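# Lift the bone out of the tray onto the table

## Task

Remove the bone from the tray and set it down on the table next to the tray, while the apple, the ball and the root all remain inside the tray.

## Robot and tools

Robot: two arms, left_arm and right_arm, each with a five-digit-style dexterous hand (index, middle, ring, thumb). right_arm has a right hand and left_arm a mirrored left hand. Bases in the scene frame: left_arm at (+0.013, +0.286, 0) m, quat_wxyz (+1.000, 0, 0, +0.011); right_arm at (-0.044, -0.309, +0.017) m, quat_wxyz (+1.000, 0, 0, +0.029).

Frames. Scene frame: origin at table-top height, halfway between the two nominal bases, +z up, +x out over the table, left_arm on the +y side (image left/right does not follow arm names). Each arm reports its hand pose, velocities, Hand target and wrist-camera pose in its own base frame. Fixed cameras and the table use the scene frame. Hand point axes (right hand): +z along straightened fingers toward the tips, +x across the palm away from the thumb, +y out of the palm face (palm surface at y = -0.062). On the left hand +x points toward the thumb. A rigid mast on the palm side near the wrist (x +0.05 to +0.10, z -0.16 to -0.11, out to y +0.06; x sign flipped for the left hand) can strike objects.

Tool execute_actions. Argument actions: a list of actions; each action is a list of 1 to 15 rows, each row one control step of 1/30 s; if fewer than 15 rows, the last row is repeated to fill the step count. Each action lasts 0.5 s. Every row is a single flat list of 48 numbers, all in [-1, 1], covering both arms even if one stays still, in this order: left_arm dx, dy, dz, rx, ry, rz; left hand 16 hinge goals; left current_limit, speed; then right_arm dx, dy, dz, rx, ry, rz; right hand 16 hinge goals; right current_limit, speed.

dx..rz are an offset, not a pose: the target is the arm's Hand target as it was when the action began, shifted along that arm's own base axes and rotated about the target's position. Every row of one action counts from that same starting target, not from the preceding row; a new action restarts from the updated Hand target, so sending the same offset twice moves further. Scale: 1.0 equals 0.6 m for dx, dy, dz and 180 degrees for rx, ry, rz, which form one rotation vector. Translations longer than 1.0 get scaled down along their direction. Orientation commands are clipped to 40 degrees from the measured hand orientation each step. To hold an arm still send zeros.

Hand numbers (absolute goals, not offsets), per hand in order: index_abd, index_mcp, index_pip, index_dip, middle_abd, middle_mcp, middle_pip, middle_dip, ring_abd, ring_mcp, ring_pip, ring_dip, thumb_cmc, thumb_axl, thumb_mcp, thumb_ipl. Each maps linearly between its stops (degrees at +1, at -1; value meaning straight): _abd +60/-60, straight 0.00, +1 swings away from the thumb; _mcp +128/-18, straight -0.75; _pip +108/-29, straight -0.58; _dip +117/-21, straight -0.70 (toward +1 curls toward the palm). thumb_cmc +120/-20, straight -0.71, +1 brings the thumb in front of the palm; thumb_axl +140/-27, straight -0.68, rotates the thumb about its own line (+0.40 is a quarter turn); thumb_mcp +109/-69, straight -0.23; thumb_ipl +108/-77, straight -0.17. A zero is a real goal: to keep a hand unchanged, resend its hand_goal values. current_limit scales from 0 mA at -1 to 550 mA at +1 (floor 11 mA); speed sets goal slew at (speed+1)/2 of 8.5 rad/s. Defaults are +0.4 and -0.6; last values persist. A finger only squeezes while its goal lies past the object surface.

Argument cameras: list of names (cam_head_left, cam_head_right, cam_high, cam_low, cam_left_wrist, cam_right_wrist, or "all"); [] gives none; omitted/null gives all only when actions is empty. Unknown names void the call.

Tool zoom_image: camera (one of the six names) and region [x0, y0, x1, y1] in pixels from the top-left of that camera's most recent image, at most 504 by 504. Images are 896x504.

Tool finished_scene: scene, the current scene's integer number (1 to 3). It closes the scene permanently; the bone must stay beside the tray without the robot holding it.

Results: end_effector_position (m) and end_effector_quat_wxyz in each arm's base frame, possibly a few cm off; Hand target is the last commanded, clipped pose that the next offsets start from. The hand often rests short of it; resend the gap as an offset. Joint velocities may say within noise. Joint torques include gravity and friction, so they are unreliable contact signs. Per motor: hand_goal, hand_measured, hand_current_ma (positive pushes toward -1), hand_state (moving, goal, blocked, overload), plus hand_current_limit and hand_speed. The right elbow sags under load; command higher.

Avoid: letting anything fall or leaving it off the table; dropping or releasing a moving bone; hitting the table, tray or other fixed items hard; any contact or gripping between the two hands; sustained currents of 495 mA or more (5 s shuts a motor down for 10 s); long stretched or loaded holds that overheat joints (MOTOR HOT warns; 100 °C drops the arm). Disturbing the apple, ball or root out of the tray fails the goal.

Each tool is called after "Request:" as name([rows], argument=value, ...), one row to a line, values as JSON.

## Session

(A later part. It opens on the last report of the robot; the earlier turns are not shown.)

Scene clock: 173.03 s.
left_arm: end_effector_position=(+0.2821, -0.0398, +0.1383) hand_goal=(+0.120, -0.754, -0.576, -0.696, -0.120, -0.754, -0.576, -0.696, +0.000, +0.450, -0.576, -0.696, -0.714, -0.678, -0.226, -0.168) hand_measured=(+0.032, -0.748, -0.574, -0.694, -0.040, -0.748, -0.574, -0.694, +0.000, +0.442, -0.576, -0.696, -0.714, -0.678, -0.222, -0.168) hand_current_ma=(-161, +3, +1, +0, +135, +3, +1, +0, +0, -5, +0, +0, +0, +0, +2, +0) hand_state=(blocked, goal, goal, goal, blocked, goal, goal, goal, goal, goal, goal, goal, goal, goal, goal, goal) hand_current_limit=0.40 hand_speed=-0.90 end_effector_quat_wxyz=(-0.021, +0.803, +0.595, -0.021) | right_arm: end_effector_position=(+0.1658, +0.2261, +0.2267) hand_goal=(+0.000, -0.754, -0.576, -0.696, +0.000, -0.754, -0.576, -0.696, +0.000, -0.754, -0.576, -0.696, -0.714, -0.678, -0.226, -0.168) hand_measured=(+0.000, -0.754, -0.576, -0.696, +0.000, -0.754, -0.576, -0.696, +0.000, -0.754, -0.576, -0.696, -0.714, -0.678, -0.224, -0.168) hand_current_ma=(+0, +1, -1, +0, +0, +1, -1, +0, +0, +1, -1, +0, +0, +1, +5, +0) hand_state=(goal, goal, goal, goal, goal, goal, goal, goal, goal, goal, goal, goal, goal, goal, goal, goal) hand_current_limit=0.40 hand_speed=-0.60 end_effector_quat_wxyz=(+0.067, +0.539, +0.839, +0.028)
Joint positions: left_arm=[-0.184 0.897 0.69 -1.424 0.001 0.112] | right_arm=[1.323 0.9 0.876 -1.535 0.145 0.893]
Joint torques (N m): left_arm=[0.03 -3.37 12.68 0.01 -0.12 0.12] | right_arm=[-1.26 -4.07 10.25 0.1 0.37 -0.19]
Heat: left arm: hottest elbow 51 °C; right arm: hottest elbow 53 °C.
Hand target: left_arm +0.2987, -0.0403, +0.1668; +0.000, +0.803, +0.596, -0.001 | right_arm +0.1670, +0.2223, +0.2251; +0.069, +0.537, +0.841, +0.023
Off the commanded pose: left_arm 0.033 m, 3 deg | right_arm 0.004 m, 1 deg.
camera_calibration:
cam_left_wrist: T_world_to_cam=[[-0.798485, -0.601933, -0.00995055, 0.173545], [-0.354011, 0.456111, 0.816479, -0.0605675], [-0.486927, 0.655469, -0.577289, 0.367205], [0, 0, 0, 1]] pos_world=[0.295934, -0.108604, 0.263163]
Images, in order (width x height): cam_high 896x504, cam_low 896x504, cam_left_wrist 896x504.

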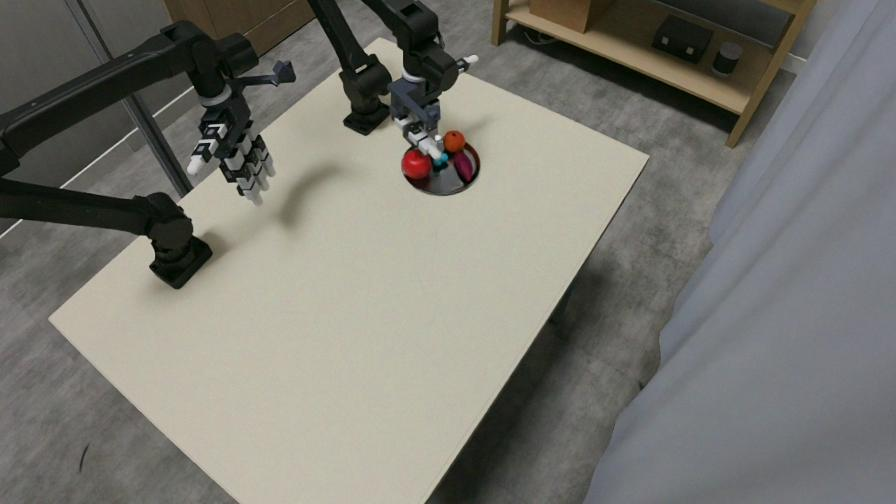

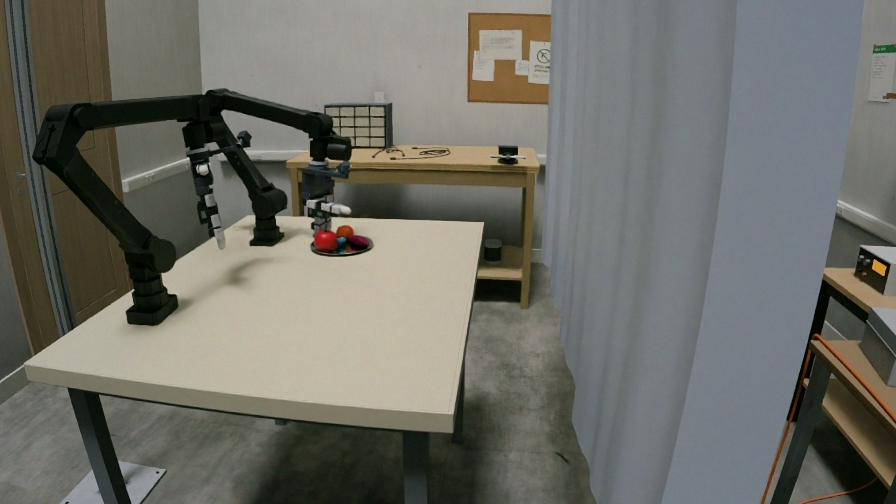

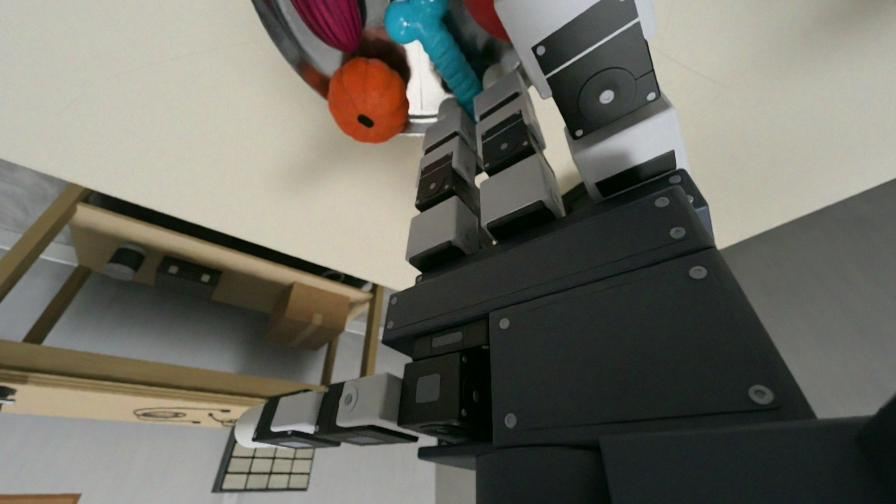

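Request:
execute_actions([
  [[0,0,0.03,0,0,0,0.12,-0.754,-0.576,-0.696,-0.12,-0.754,-0.576,-0.696,0,0.45,-0.576,-0.696,-0.714,-0.678,-0.226,-0.168,0.4,-0.9,0,0,0,0,0,0,0,-0.754,-0.576,-0.696,0,-0.754,-0.576,-0.696,0,-0.754,-0.576,-0.696,-0.714,-0.678,-0.226,-0.168,0.4,-0.6]],
  [[0.005,0,0.03,0,0,0,0.12,-0.754,-0.576,-0.696,-0.12,-0.754,-0.576,-0.696,0,0.45,-0.576,-0.696,-0.714,-0.678,-0.226,-0.168,0.4,-0.9,0,0,0,0,0,0,0,-0.754,-0.576,-0.696,0,-0.754,-0.576,-0.696,0,-0.754,-0.576,-0.696,-0.714,-0.678,-0.226,-0.168,0.4,-0.6]],
], cameras=["cam_high", "cam_low", "cam_left_wrist"])

Request:
zoom_image(camera="cam_low", region=[300, 180, 390, 270])

Request:
zoom_image(camera="cam_high", region=[380, 100, 500, 210])

Scene clock: 176.67 s.
left_arm: end_effector_position=(+0.2874, -0.0403, +0.1768) hand_goal=(+0.120, -0.754, -0.576, -0.696, -0.120, -0.754, -0.576, -0.696, +0.000, +0.450, -0.576, -0.696, -0.714, -0.678, -0.226, -0.168) hand_measured=(+0.032, -0.750, -0.574, -0.694, -0.040, -0.750, -0.574, -0.694, +0.000, +0.442, -0.576, -0.696, -0.714, -0.678, -0.222, -0.168) hand_current_ma=(-161, +1, +0, +0, +135, +1, +0, +0, +0, -5, +0, +0, +0, +0, +2, +0) hand_state=(blocked, goal, goal, goal, blocked, goal, goal, goal, goal, goal, goal, goal, goal, goal, goal, goal) hand_current_limit=0.40 hand_speed=-0.90 end_effector_quat_wxyz=(-0.018, +0.803, +0.596, -0.017) | right_arm: end_effector_position=(+0.1658, +0.2261, +0.2267) hand_goal=(+0.000, -0.754, -0.576, -0.696, +0.000, -0.754, -0.576, -0.696, +0.000, -0.754, -0.576, -0.696, -0.714, -0.678, -0.226, -0.168) hand_measured=(+0.000, -0.754, -0.576, -0.696, +0.000, -0.754, -0.576, -0.696, +0.000, -0.754, -0.576, -0.696, -0.714, -0.678, -0.224, -0.168) hand_current_ma=(+0, +1, -1, +0, +0, +1, -1, +0, +0, +1, -1, +0, +0, +1, +5, +0) hand_state=(goal, goal, goal, goal, goal, goal, goal, goal, goal, goal, goal, goal, goal, goal, goal, goal) hand_current_limit=0.40 hand_speed=-0.60 end_effector_quat_wxyz=(+0.067, +0.539, +0.839, +0.028)
Joint positions: left_arm=[-0.182 0.888 0.786 -1.519 0.001 0.112] | right_arm=[1.323 0.9 0.876 -1.535 0.145 0.893]
Joint torques (N m): left_arm=[0.03 -2.78 12.78 -0.02 -0.11 0.13] | right_arm=[-1.26 -4.07 10.25 0.12 0.37 -0.19]
Heat: left arm: hottest elbow 51 °C; right arm: hottest elbow 53 °C.
Hand target: left_arm +0.3017, -0.0402, +0.2029; +0.000, +0.803, +0.596, -0.001 | right_arm +0.1670, +0.2223, +0.2251; +0.069, +0.537, +0.841, +0.023
Off the commanded pose: left_arm 0.030 m, 3 deg | right_arm 0.004 m, 1 deg.
camera_calibration:
cam_left_wrist: T_world_to_cam=[[-0.797633, -0.602929, -0.0160913, 0.178656], [-0.361884, 0.457063, 0.812486, -0.0867852], [-0.482517, 0.653889, -0.582758, 0.39193], [0, 0, 0, 1]] pos_world=[0.300208, -0.108896, 0.301787]
Images, in order (width x height): cam_high 896x504, cam_low 896x504, cam_left_wrist 896x504.

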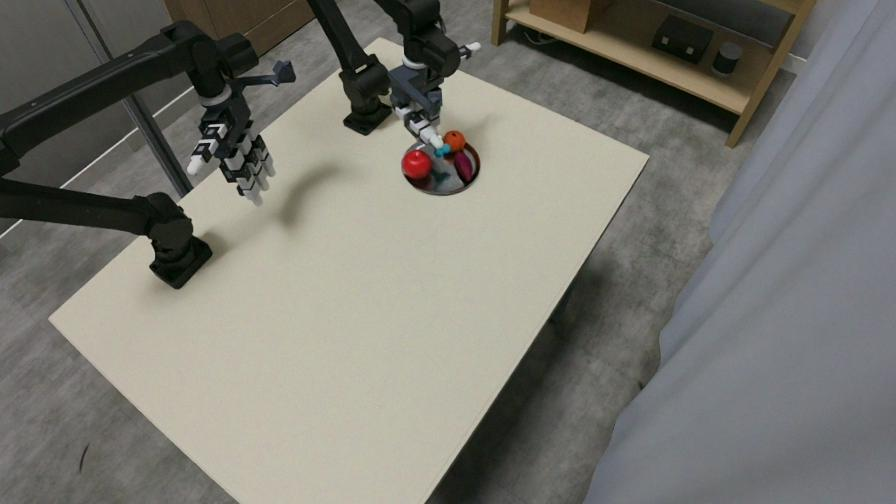

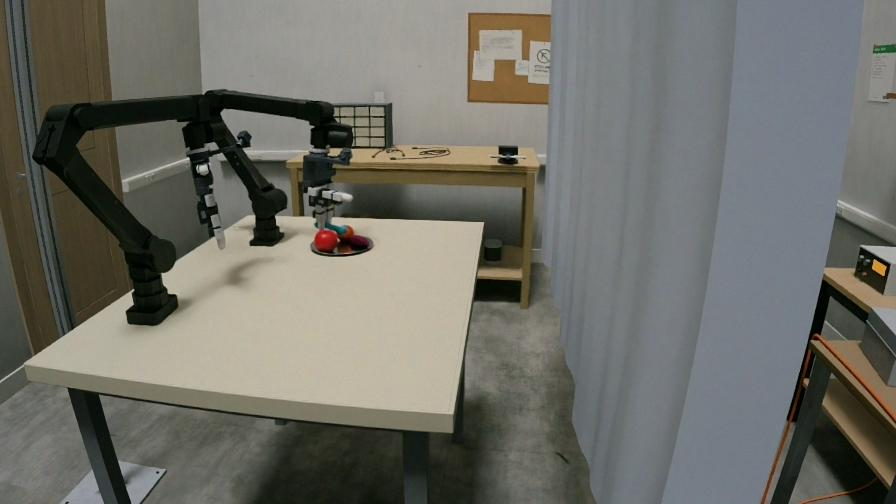

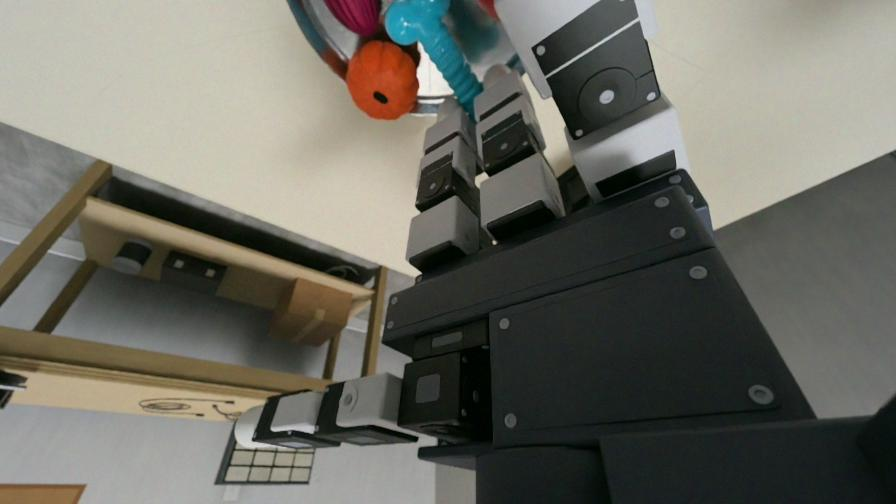

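Scaled by 5.600 from the camera's 896x504 image, which has a finer 1280x720 frame.

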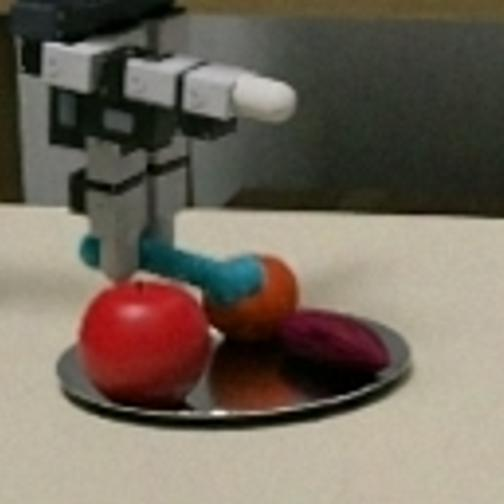

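Scaled by 4.200 from the camera's 896x504 image, which has a finer 1280x720 frame.

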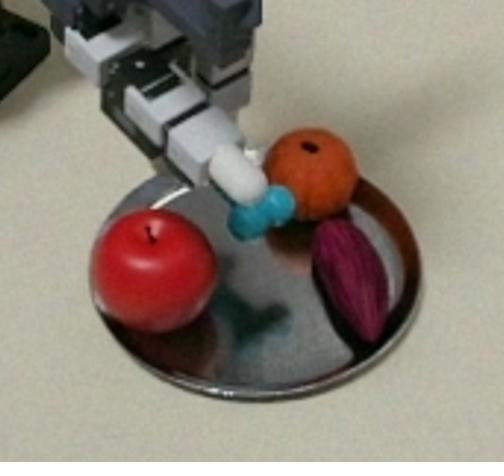

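Request:
execute_actions([
  [[0.01,0,0.05,0,0,0,0.12,-0.754,-0.576,-0.696,-0.12,-0.754,-0.576,-0.696,0,0.45,-0.576,-0.696,-0.714,-0.678,-0.226,-0.168,0.4,-0.9,0,0,0,0,0,0,0,-0.754,-0.576,-0.696,0,-0.754,-0.576,-0.696,0,-0.754,-0.576,-0.696,-0.714,-0.678,-0.226,-0.168,0.4,-0.6]],
  [[0.06,0,0.01,0,0,0,0.12,-0.754,-0.576,-0.696,-0.12,-0.754,-0.576,-0.696,0,0.45,-0.576,-0.696,-0.714,-0.678,-0.226,-0.168,0.4,-0.9,0,0,0,0,0,0,0,-0.754,-0.576,-0.696,0,-0.754,-0.576,-0.696,0,-0.754,-0.576,-0.696,-0.714,-0.678,-0.226,-0.168,0.4,-0.6]],
  [[0.09,0,0,0,0,0,0.12,-0.754,-0.576,-0.696,-0.12,-0.754,-0.576,-0.696,0,0.45,-0.576,-0.696,-0.714,-0.678,-0.226,-0.168,0.4,-0.9,0,0,0,0,0,0,0,-0.754,-0.576,-0.696,0,-0.754,-0.576,-0.696,0,-0.754,-0.576,-0.696,-0.714,-0.678,-0.226,-0.168,0.4,-0.6]],
  [[0.09,0,0,0,0,0,0.12,-0.754,-0.576,-0.696,-0.12,-0.754,-0.576,-0.696,0,0.45,-0.576,-0.696,-0.714,-0.678,-0.226,-0.168,0.4,-0.9,0,0,0,0,0,0,0,-0.754,-0.576,-0.696,0,-0.754,-0.576,-0.696,0,-0.754,-0.576,-0.696,-0.714,-0.678,-0.226,-0.168,0.4,-0.6]],
  [[0.08,0,0,0,0,0,0.12,-0.754,-0.576,-0.696,-0.12,-0.754,-0.576,-0.696,0,0.45,-0.576,-0.696,-0.714,-0.678,-0.226,-0.168,0.4,-0.9,0,0,0,0,0,0,0,-0.754,-0.576,-0.696,0,-0.754,-0.576,-0.696,0,-0.754,-0.576,-0.696,-0.714,-0.678,-0.226,-0.168,0.4,-0.6]],
], cameras=["cam_high", "cam_low", "cam_left_wrist", "cam_head_left"])

Request:
zoom_image(camera="cam_low", region=[300, 160, 440, 280])

Request:
zoom_image(camera="cam_high", region=[380, 80, 560, 240])

Scene clock: 182.93 s.
left_arm: end_effector_position=(+0.4802, -0.0421, +0.2182) hand_goal=(+0.120, -0.754, -0.576, -0.696, -0.120, -0.754, -0.576, -0.696, +0.000, +0.450, -0.576, -0.696, -0.714, -0.678, -0.226, -0.168) hand_measured=(+0.032, -0.754, -0.576, -0.696, -0.042, -0.754, -0.576, -0.696, +0.000, +0.442, -0.576, -0.696, -0.714, -0.678, -0.222, -0.168) hand_current_ma=(-161, +0, +0, +0, +133, +0, +0, +0, +0, -5, +0, +0, +0, +0, +2, +0) hand_state=(blocked, goal, goal, goal, blocked, goal, goal, goal, goal, goal, goal, goal, goal, goal, goal, goal) hand_current_limit=0.40 hand_speed=-0.90 end_effector_quat_wxyz=(-0.015, +0.802, +0.596, -0.016) | right_arm: end_effector_position=(+0.1658, +0.2261, +0.2267) hand_goal=(+0.000, -0.754, -0.576, -0.696, +0.000, -0.754, -0.576, -0.696, +0.000, -0.754, -0.576, -0.696, -0.714, -0.678, -0.226, -0.168) hand_measured=(+0.000, -0.754, -0.576, -0.696, +0.000, -0.754, -0.576, -0.696, +0.000, -0.754, -0.576, -0.696, -0.714, -0.678, -0.224, -0.168) hand_current_ma=(+0, +1, -1, +0, +0, +1, -1, +0, +0, +1, -1, +0, +0, +1, +5, +0) hand_state=(goal, goal, goal, goal, goal, goal, goal, goal, goal, goal, goal, goal, goal, goal, goal, goal) hand_current_limit=0.40 hand_speed=-0.60 end_effector_quat_wxyz=(+0.067, +0.539, +0.839, +0.028)
Joint positions: left_arm=[-0.099 1.404 1.284 -1.494 0 0.194] | right_arm=[1.323 0.9 0.876 -1.535 0.145 0.893]
Joint torques (N m): left_arm=[-0.03 -9.99 13.01 0.29 -0.08 0.13] | right_arm=[-1.2 -4.13 10.25 0.1 0.37 -0.19]
Heat: left arm: hottest elbow 52 °C; right arm: hottest elbow 53 °C.
Hand target: left_arm +0.4996, -0.0404, +0.2389; +0.000, +0.803, +0.596, -0.001 | right_arm +0.1670, +0.2223, +0.2251; +0.069, +0.537, +0.841, +0.023
Off the commanded pose: left_arm 0.028 m, 2 deg | right_arm 0.004 m, 1 deg.
camera_calibration:
cam_left_wrist: T_world_to_cam=[[-0.796633, -0.604187, -0.0182894, 0.331911], [-0.36717, 0.459642, 0.80865, -0.0463756], [-0.48017, 0.650913, -0.588005, 0.510257], [0, 0, 0, 1]] pos_world=[0.492393, -0.11028, 0.343606]
Images, in order (width x height): cam_head_left 896x504, cam_high 896x504, cam_low 896x504, cam_left_wrist 896x504.

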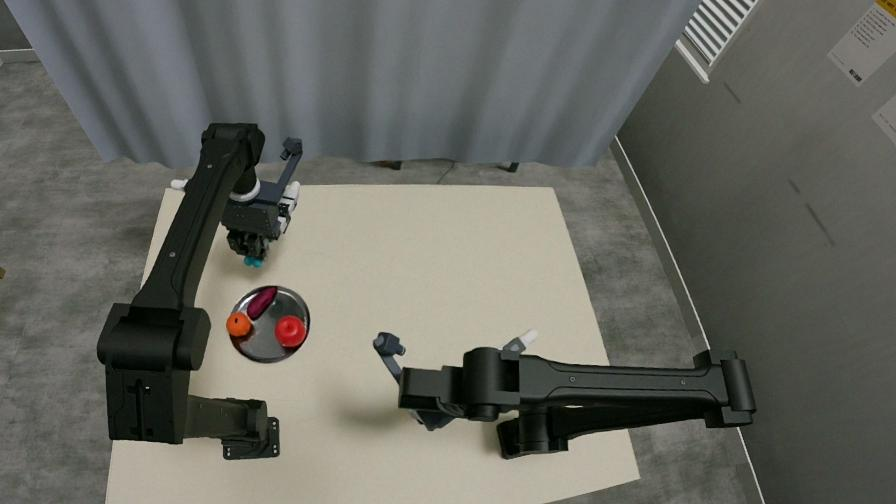

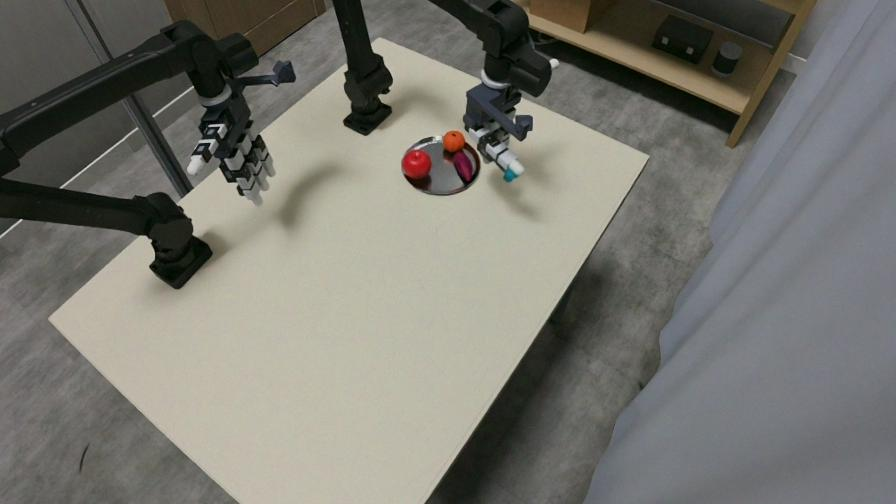

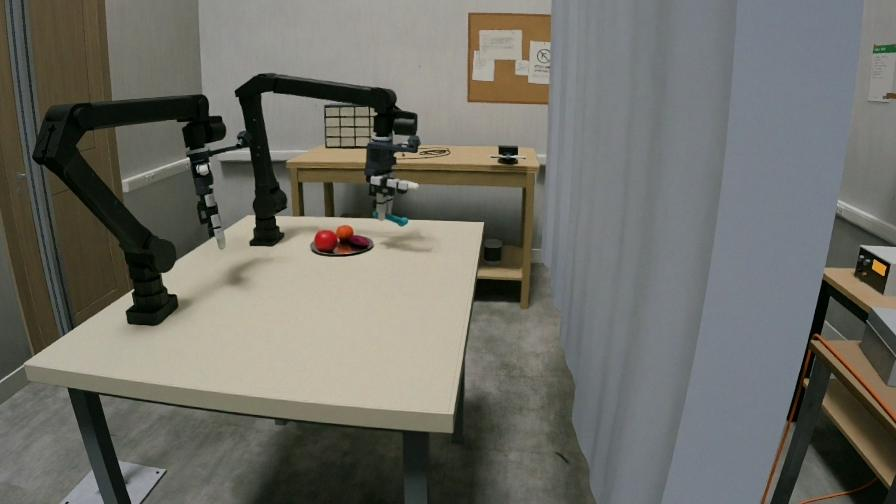

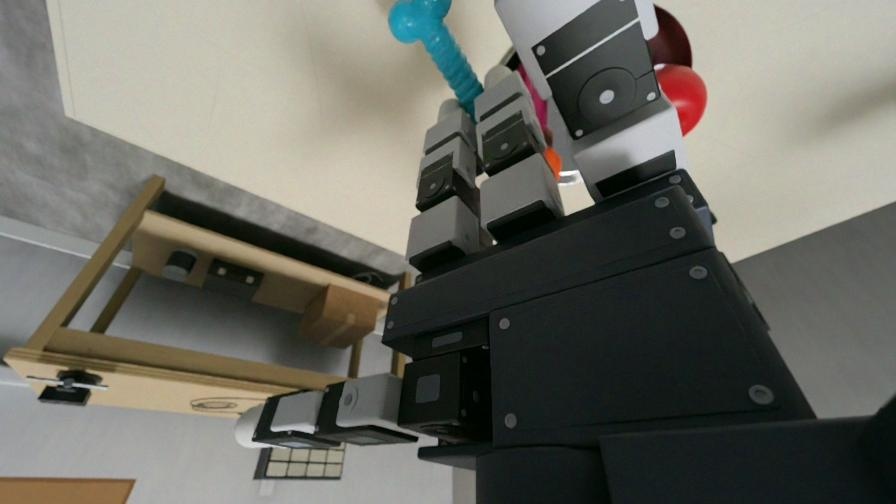

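Scaled by 3.600 from the camera's 896x504 image, which has a finer 1280x720 frame.

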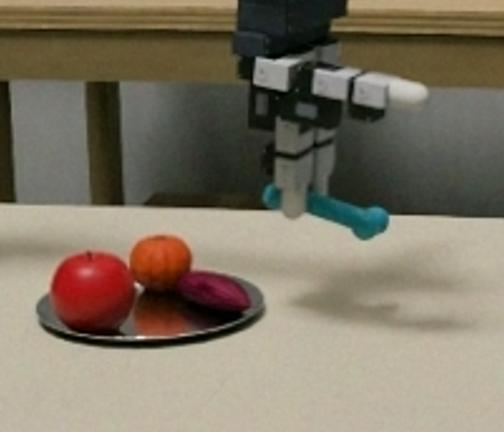

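Scaled by 2.800 from the camera's 896x504 image, which has a finer 1280x720 frame.

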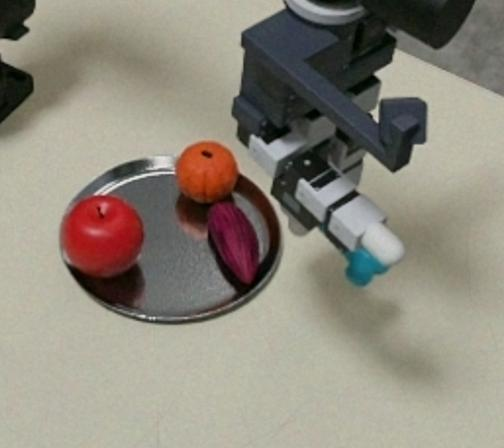

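Request:
execute_actions([
  [[0.03,0,-0.03,0,0,0,0.12,-0.754,-0.576,-0.696,-0.12,-0.754,-0.576,-0.696,0,0.45,-0.576,-0.696,-0.714,-0.678,-0.226,-0.168,0.4,-0.9,0,0,0,0,0,0,0,-0.754,-0.576,-0.696,0,-0.754,-0.576,-0.696,0,-0.754,-0.576,-0.696,-0.714,-0.678,-0.226,-0.168,0.4,-0.6]],
  [[0.02,0,-0.05,0,0,0,0.12,-0.754,-0.576,-0.696,-0.12,-0.754,-0.576,-0.696,0,0.45,-0.576,-0.696,-0.714,-0.678,-0.226,-0.168,0.4,-0.9,0,0,0,0,0,0,0,-0.754,-0.576,-0.696,0,-0.754,-0.576,-0.696,0,-0.754,-0.576,-0.696,-0.714,-0.678,-0.226,-0.168,0.4,-0.6]],
  [[0,0,-0.06,0,0,0,0.12,-0.754,-0.576,-0.696,-0.12,-0.754,-0.576,-0.696,0,0.45,-0.576,-0.696,-0.714,-0.678,-0.226,-0.168,0.4,-0.9,0,0,0,0,0,0,0,-0.754,-0.576,-0.696,0,-0.754,-0.576,-0.696,0,-0.754,-0.576,-0.696,-0.714,-0.678,-0.226,-0.168,0.4,-0.6]],
], cameras=["cam_low", "cam_left_wrist"])

Request:
zoom_image(camera="cam_low", region=[300, 160, 440, 280])

Scene clock: 188.77 s.
left_arm: end_effector_position=(+0.5290, -0.0447, +0.1670) hand_goal=(+0.120, -0.754, -0.576, -0.696, -0.120, -0.754, -0.576, -0.696, +0.000, +0.450, -0.576, -0.696, -0.714, -0.678, -0.226, -0.168) hand_measured=(+0.032, -0.754, -0.576, -0.696, -0.042, -0.754, -0.576, -0.696, +0.000, +0.442, -0.576, -0.696, -0.714, -0.678, -0.222, -0.168) hand_current_ma=(-161, +0, +0, +0, +133, +0, +0, +0, +0, -5, +0, +0, +0, +0, +2, +0) hand_state=(blocked, goal, goal, goal, blocked, goal, goal, goal, goal, goal, goal, goal, goal, goal, goal, goal) hand_current_limit=0.40 hand_speed=-0.90 end_effector_quat_wxyz=(+0.005, +0.803, +0.596, +0.005) | right_arm: end_effector_position=(+0.1658, +0.2261, +0.2267) hand_goal=(+0.000, -0.754, -0.576, -0.696, +0.000, -0.754, -0.576, -0.696, +0.000, -0.754, -0.576, -0.696, -0.714, -0.678, -0.226, -0.168) hand_measured=(+0.000, -0.754, -0.576, -0.696, +0.000, -0.754, -0.576, -0.696, +0.000, -0.754, -0.576, -0.696, -0.714, -0.678, -0.224, -0.168) hand_current_ma=(+0, +1, -1, +0, +0, +1, -1, +0, +0, +1, -1, +0, +0, +1, +5, +0) hand_state=(goal, goal, goal, goal, goal, goal, goal, goal, goal, goal, goal, goal, goal, goal, goal, goal) hand_current_limit=0.40 hand_speed=-0.60 end_effector_quat_wxyz=(+0.067, +0.539, +0.839, +0.028)
Joint positions: left_arm=[-0.093 1.52 1.258 -1.294 0 0.2] | right_arm=[1.323 0.9 0.876 -1.535 0.145 0.893]
Joint torques (N m): left_arm=[0.03 -11.58 7.88 0.9 -0.04 0.14] | right_arm=[-1.26 -4.13 10.26 0.12 0.37 -0.19]
Heat: left arm: hottest elbow 54 °C; right arm: hottest elbow 53 °C.
Hand target: left_arm +0.5297, -0.0403, +0.1548; +0.000, +0.803, +0.596, -0.001 | right_arm +0.1670, +0.2223, +0.2251; +0.069, +0.537, +0.841, +0.023
Off the commanded pose: left_arm 0.013 m, 1 deg | right_arm 0.004 m, 1 deg.
camera_calibration:
cam_left_wrist: T_world_to_cam=[[-0.794977, -0.603527, -0.0613772, 0.374733], [-0.41322, 0.464656, 0.783163, 0.0429884], [-0.44414, 0.647959, -0.61878, 0.49116], [0, 0, 0, 1]] pos_world=[0.533812, -0.112065, 0.293253]
Images, in order (width x height): cam_low 896x504, cam_left_wrist 896x504.

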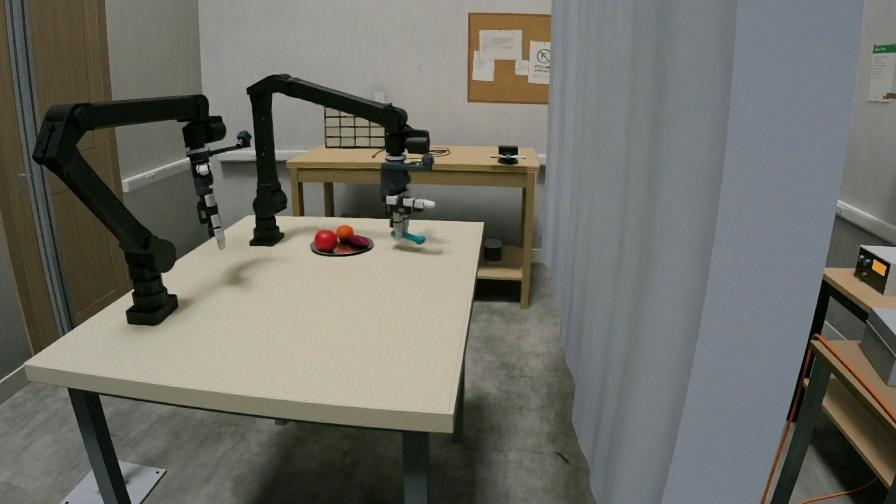

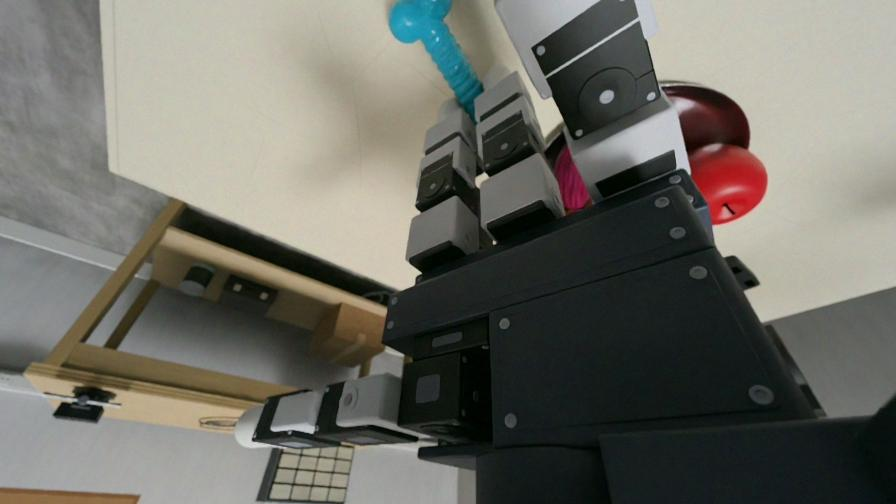

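Scaled by 3.600 from the camera's 896x504 image, which has a finer 1280x720 frame.

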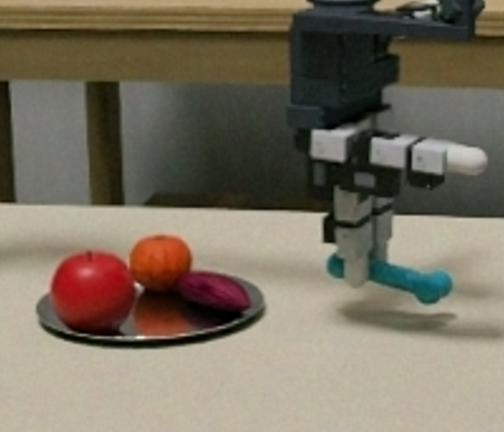

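Request:
execute_actions([
  [[0,0,-0.035,0,0,0,0.12,-0.754,-0.576,-0.696,-0.12,-0.754,-0.576,-0.696,0,0.45,-0.576,-0.696,-0.714,-0.678,-0.226,-0.168,0.4,-0.9,0,0,0,0,0,0,0,-0.754,-0.576,-0.696,0,-0.754,-0.576,-0.696,0,-0.754,-0.576,-0.696,-0.714,-0.678,-0.226,-0.168,0.4,-0.6]],
  [[0,0,-0.018,0,0,0,0.12,-0.754,-0.576,-0.696,-0.12,-0.754,-0.576,-0.696,0,0.45,-0.576,-0.696,-0.714,-0.678,-0.226,-0.168,0.4,-0.9,0,0,0,0,0,0,0,-0.754,-0.576,-0.696,0,-0.754,-0.576,-0.696,0,-0.754,-0.576,-0.696,-0.714,-0.678,-0.226,-0.168,0.4,-0.6]],
], cameras=["cam_low", "cam_left_wrist"])

Request:
zoom_image(camera="cam_low", region=[350, 190, 440, 270])

Scene clock: 191.60 s.
left_arm: end_effector_position=(+0.5288, -0.0446, +0.1379) hand_goal=(+0.120, -0.754, -0.576, -0.696, -0.120, -0.754, -0.576, -0.696, +0.000, +0.450, -0.576, -0.696, -0.714, -0.678, -0.226, -0.168) hand_measured=(+0.032, -0.756, -0.576, -0.696, -0.042, -0.756, -0.576, -0.696, +0.000, +0.442, -0.576, -0.696, -0.714, -0.678, -0.222, -0.168) hand_current_ma=(-161, -1, +0, +0, +133, -1, +0, +0, +0, -5, +0, +0, +0, +0, +2, +0) hand_state=(blocked, goal, goal, goal, blocked, goal, goal, goal, goal, goal, goal, goal, goal, goal, goal, goal) hand_current_limit=0.40 hand_speed=-0.90 end_effector_quat_wxyz=(+0.005, +0.803, +0.596, +0.006) | right_arm: end_effector_position=(+0.1658, +0.2261, +0.2267) hand_goal=(+0.000, -0.754, -0.576, -0.696, +0.000, -0.754, -0.576, -0.696, +0.000, -0.754, -0.576, -0.696, -0.714, -0.678, -0.226, -0.168) hand_measured=(+0.000, -0.754, -0.576, -0.696, +0.000, -0.754, -0.576, -0.696, +0.000, -0.754, -0.576, -0.696, -0.714, -0.678, -0.224, -0.168) hand_current_ma=(+0, +1, -1, +0, +0, +1, -1, +0, +0, +1, -1, +0, +0, +1, +5, +0) hand_state=(goal, goal, goal, goal, goal, goal, goal, goal, goal, goal, goal, goal, goal, goal, goal, goal) hand_current_limit=0.40 hand_speed=-0.60 end_effector_quat_wxyz=(+0.067, +0.539, +0.839, +0.028)
Joint positions: left_arm=[-0.093 1.542 1.203 -1.216 0 0.2] | right_arm=[1.323 0.9 0.876 -1.535 0.145 0.893]
Joint torques (N m): left_arm=[-0.09 -11.16 7.61 1.17 -0.05 0.14] | right_arm=[-1.26 -4.07 10.26 0.12 0.37 -0.19]
Heat: left arm: hottest elbow 54 °C; right arm: hottest elbow 53 °C.
Hand target: left_arm +0.5297, -0.0403, +0.1231; +0.000, +0.803, +0.596, -0.001 | right_arm +0.1670, +0.2223, +0.2251; +0.069, +0.537, +0.841, +0.023
Off the commanded pose: left_arm 0.015 m, 1 deg | right_arm 0.004 m, 1 deg.
camera_calibration:
cam_left_wrist: T_world_to_cam=[[-0.794934, -0.603521, -0.0619956, 0.372847], [-0.413848, 0.464692, 0.78281, 0.0660844], [-0.443633, 0.647939, -0.619165, 0.472849], [0, 0, 0, 1]] pos_world=[0.533509, -0.112065, 0.264155]
Images, in order (width x height): cam_low 896x504, cam_left_wrist 896x504.

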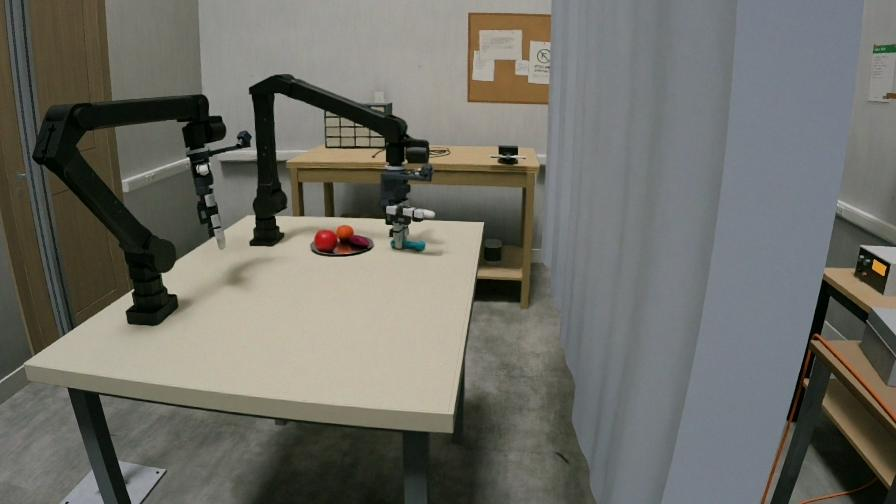

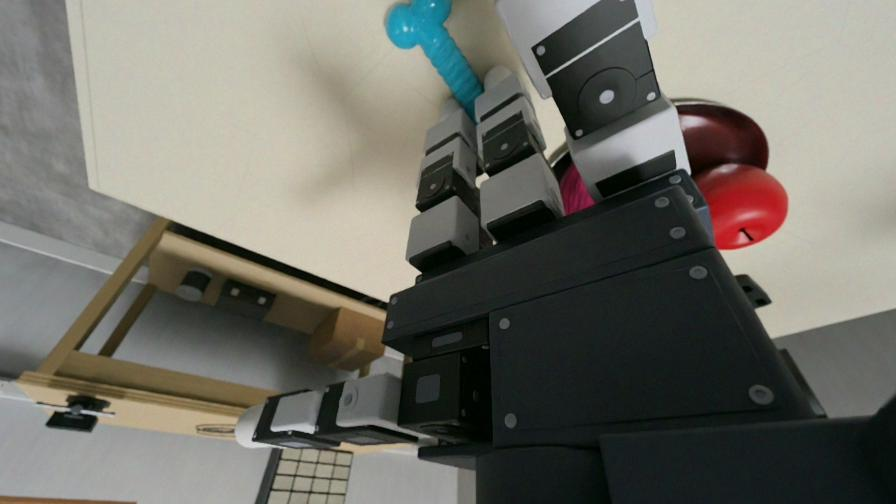

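Scaled by 5.600 from the camera's 896x504 image, which has a finer 1280x720 frame.

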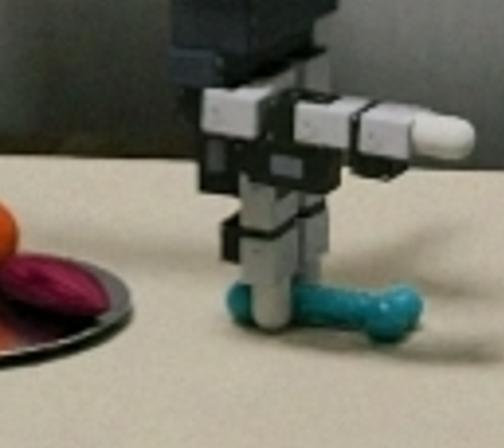

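Request:
execute_actions([
  [[0,0,-0.014,0,0,0,0.12,-0.754,-0.576,-0.696,-0.12,-0.754,-0.576,-0.696,0,0.45,-0.576,-0.696,-0.714,-0.678,-0.226,-0.168,0.4,-0.9,0,0,0,0,0,0,0,-0.754,-0.576,-0.696,0,-0.754,-0.576,-0.696,0,-0.754,-0.576,-0.696,-0.714,-0.678,-0.226,-0.168,0.4,-0.6]],
], cameras=["cam_low", "cam_left_wrist"])

Request:
zoom_image(camera="cam_low", region=[350, 190, 440, 270])

Scene clock: 195.50 s.
left_arm: end_effector_position=(+0.5308, -0.0449, +0.1377) hand_goal=(+0.120, -0.754, -0.576, -0.696, -0.120, -0.754, -0.576, -0.696, +0.000, +0.450, -0.576, -0.696, -0.714, -0.678, -0.226, -0.168) hand_measured=(+0.034, -0.766, -0.582, -0.698, -0.042, -0.766, -0.582, -0.698, +0.000, +0.442, -0.576, -0.696, -0.714, -0.678, -0.222, -0.168) hand_current_ma=(-154, -9, -3, -1, +133, -10, -3, +0, +0, -5, +0, +0, +0, +0, +2, +0) hand_state=(blocked, goal, goal, goal, blocked, goal, goal, goal, goal, goal, goal, goal, goal, goal, goal, goal) hand_current_limit=0.40 hand_speed=-0.90 end_effector_quat_wxyz=(+0.009, +0.803, +0.596, +0.009) | right_arm: end_effector_position=(+0.1658, +0.2261, +0.2267) hand_goal=(+0.000, -0.754, -0.576, -0.696, +0.000, -0.754, -0.576, -0.696, +0.000, -0.754, -0.576, -0.696, -0.714, -0.678, -0.226, -0.168) hand_measured=(+0.000, -0.754, -0.576, -0.696, +0.000, -0.754, -0.576, -0.696, +0.000, -0.754, -0.576, -0.696, -0.714, -0.678, -0.224, -0.168) hand_current_ma=(+0, +1, -1, +0, +0, +1, -1, +0, +0, +1, -1, +0, +0, +1, +5, +0) hand_state=(goal, goal, goal, goal, goal, goal, goal, goal, goal, goal, goal, goal, goal, goal, goal, goal) hand_current_limit=0.40 hand_speed=-0.60 end_effector_quat_wxyz=(+0.067, +0.539, +0.839, +0.028)
Joint positions: left_arm=[-0.093 1.542 1.2 -1.203 0.001 0.2] | right_arm=[1.323 0.9 0.876 -1.535 0.145 0.893]
Joint torques (N m): left_arm=[0.09 -10.7 6.79 1.54 -0.07 0.14] | right_arm=[-1.26 -4.13 10.26 0.1 0.37 -0.18]
Heat: left arm: hottest elbow 53 °C; right arm: hottest elbow 53 °C.
Hand target: left_arm +0.5298, -0.0403, +0.1147; +0.000, +0.803, +0.596, +0.000 | right_arm +0.1670, +0.2223, +0.2251; +0.069, +0.537, +0.841, +0.023
Off the commanded pose: left_arm 0.024 m, 2 deg | right_arm 0.004 m, 1 deg.
camera_calibration:
cam_left_wrist: T_world_to_cam=[[-0.794272, -0.603632, -0.0689958, 0.374879], [-0.421537, 0.465732, 0.778075, 0.0719811], [-0.437537, 0.647087, -0.624371, 0.471228], [0, 0, 0, 1]] pos_world=[0.534278, -0.112161, 0.264079]
Images, in order (width x height): cam_low 896x504, cam_left_wrist 896x504.

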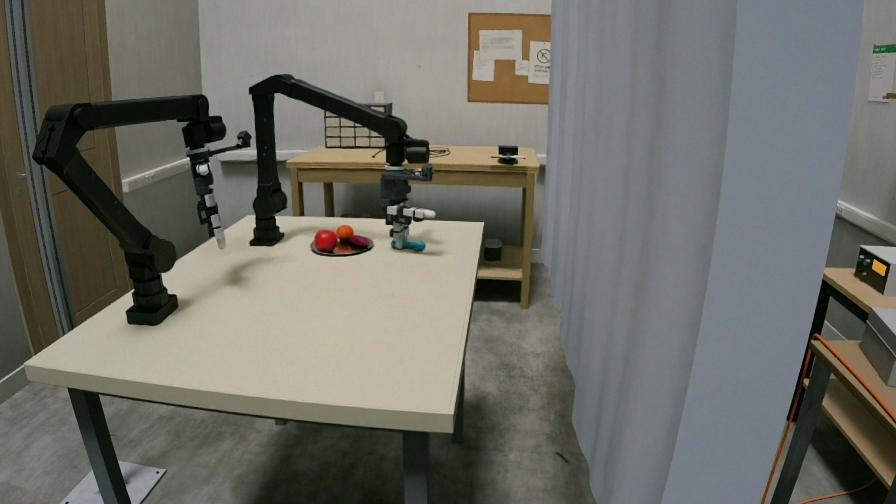

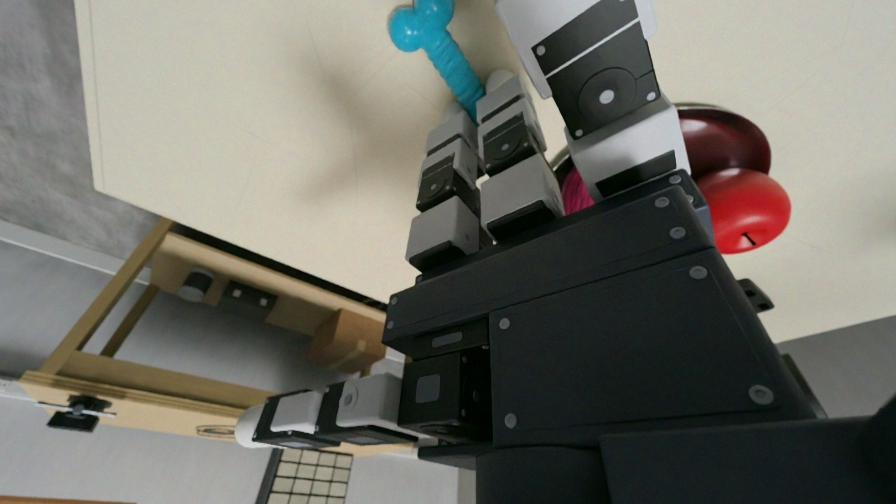

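Scaled by 5.600 from the camera's 896x504 image, which has a finer 1280x720 frame.

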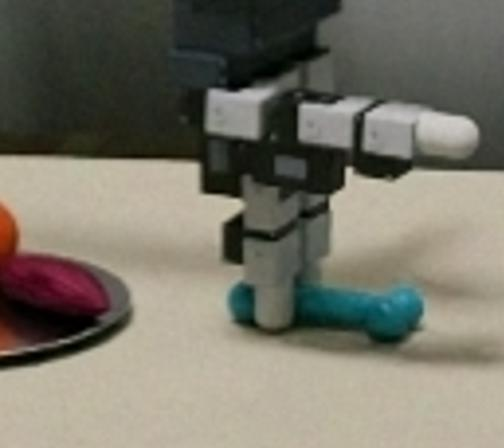

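Request:
execute_actions([
  [[0,0,0.01,0,0,0,0,-0.754,-0.576,-0.696,0,-0.754,-0.576,-0.696,0,0.45,-0.576,-0.696,-0.714,-0.678,-0.226,-0.168,0.4,-0.9,0,0,0,0,0,0,0,-0.754,-0.576,-0.696,0,-0.754,-0.576,-0.696,0,-0.754,-0.576,-0.696,-0.714,-0.678,-0.226,-0.168,0.4,-0.6]],
  [[0,0,0,0,0,0,-0.2,-0.754,-0.576,-0.696,0.2,-0.754,-0.576,-0.696,0,0.45,-0.576,-0.696,-0.714,-0.678,-0.226,-0.168,0.4,-0.85,0,0,0,0,0,0,0,-0.754,-0.576,-0.696,0,-0.754,-0.576,-0.696,0,-0.754,-0.576,-0.696,-0.714,-0.678,-0.226,-0.168,0.4,-0.6]],
], cameras=["cam_low", "cam_left_wrist"])

Request:
zoom_image(camera="cam_low", region=[350, 190, 440, 270])

Scene clock: 199.60 s.
left_arm: end_effector_position=(+0.5311, -0.0413, +0.1375) hand_goal=(-0.200, -0.754, -0.576, -0.696, +0.200, -0.754, -0.576, -0.696, +0.000, +0.450, -0.576, -0.696, -0.714, -0.678, -0.226, -0.168) hand_measured=(-0.194, -0.756, -0.578, -0.698, +0.196, -0.756, -0.578, -0.698, +0.000, +0.442, -0.576, -0.696, -0.714, -0.678, -0.222, -0.168) hand_current_ma=(+2, +0, -1, -1, -1, +0, -1, +0, +0, -5, +0, +0, +0, +0, +2, +0) hand_state=(goal, goal, goal, goal, goal, goal, goal, goal, goal, goal, goal, goal, goal, goal, goal, goal) hand_current_limit=0.40 hand_speed=-0.85 end_effector_quat_wxyz=(+0.008, +0.801, +0.598, +0.010) | right_arm: end_effector_position=(+0.1658, +0.2261, +0.2267) hand_goal=(+0.000, -0.754, -0.576, -0.696, +0.000, -0.754, -0.576, -0.696, +0.000, -0.754, -0.576, -0.696, -0.714, -0.678, -0.226, -0.168) hand_measured=(+0.000, -0.754, -0.576, -0.696, +0.000, -0.754, -0.576, -0.696, +0.000, -0.754, -0.576, -0.696, -0.714, -0.678, -0.224, -0.168) hand_current_ma=(+0, +1, -1, +0, +0, +1, -1, +0, +0, +1, -1, +0, +0, +1, +5, +0) hand_state=(goal, goal, goal, goal, goal, goal, goal, goal, goal, goal, goal, goal, goal, goal, goal, goal) hand_current_limit=0.40 hand_speed=-0.60 end_effector_quat_wxyz=(+0.067, +0.539, +0.839, +0.028)
Joint positions: left_arm=[-0.087 1.542 1.2 -1.203 -0.001 0.2] | right_arm=[1.323 0.9 0.876 -1.535 0.145 0.893]
Joint torques (N m): left_arm=[-0.44 -11.05 7.54 0.94 0.04 0.15] | right_arm=[-1.26 -4.07 10.25 0.12 0.37 -0.18]
Heat: left arm: hottest elbow 53 °C; right arm: hottest elbow 53 °C.
Hand target: left_arm +0.5298, -0.0402, +0.1206; +0.000, +0.803, +0.596, -0.001 | right_arm +0.1670, +0.2223, +0.2251; +0.069, +0.537, +0.841, +0.023
Off the commanded pose: left_arm 0.017 m, 2 deg | right_arm 0.004 m, 1 deg.
camera_calibration:
cam_left_wrist: T_world_to_cam=[[-0.790537, -0.60837, -0.0702619, 0.37529], [-0.424249, 0.461288, 0.779247, 0.0716655], [-0.441659, 0.645833, -0.622766, 0.470727], [0, 0, 0, 1]] pos_world=[0.534986, -0.108754, 0.263676]
Images, in order (width x height): cam_low 896x504, cam_left_wrist 896x504.

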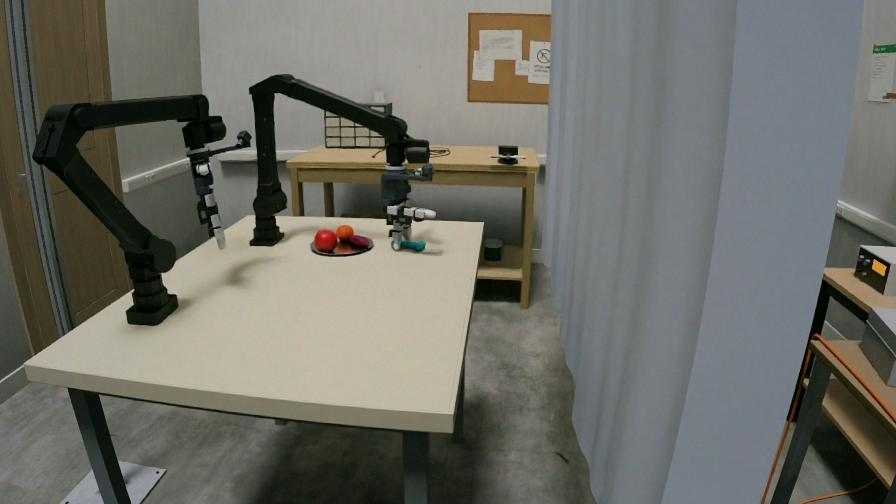

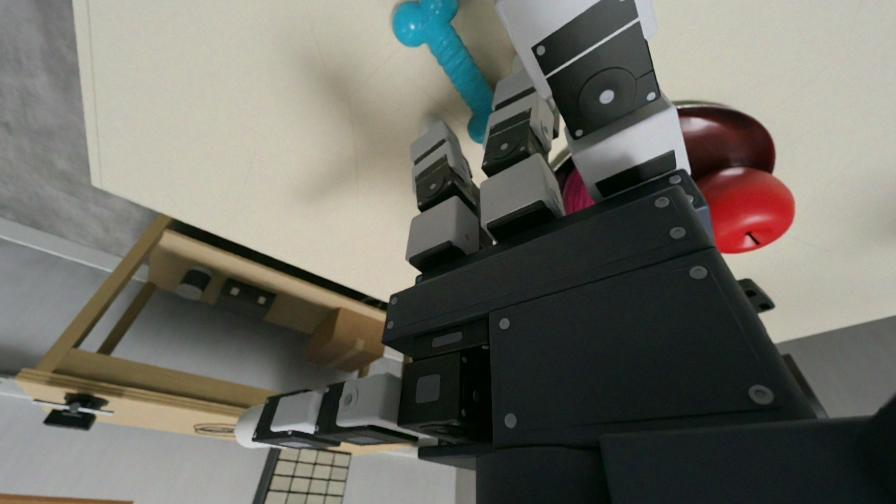

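Scaled by 5.600 from the camera's 896x504 image, which has a finer 1280x720 frame.

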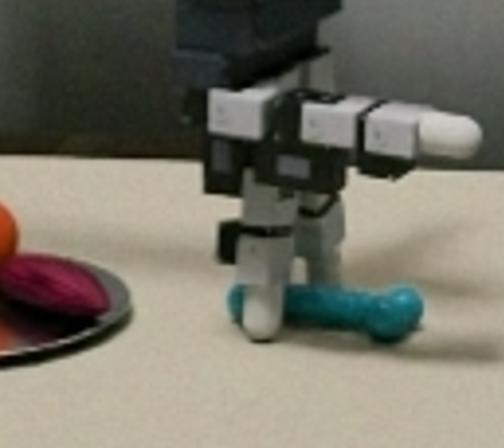

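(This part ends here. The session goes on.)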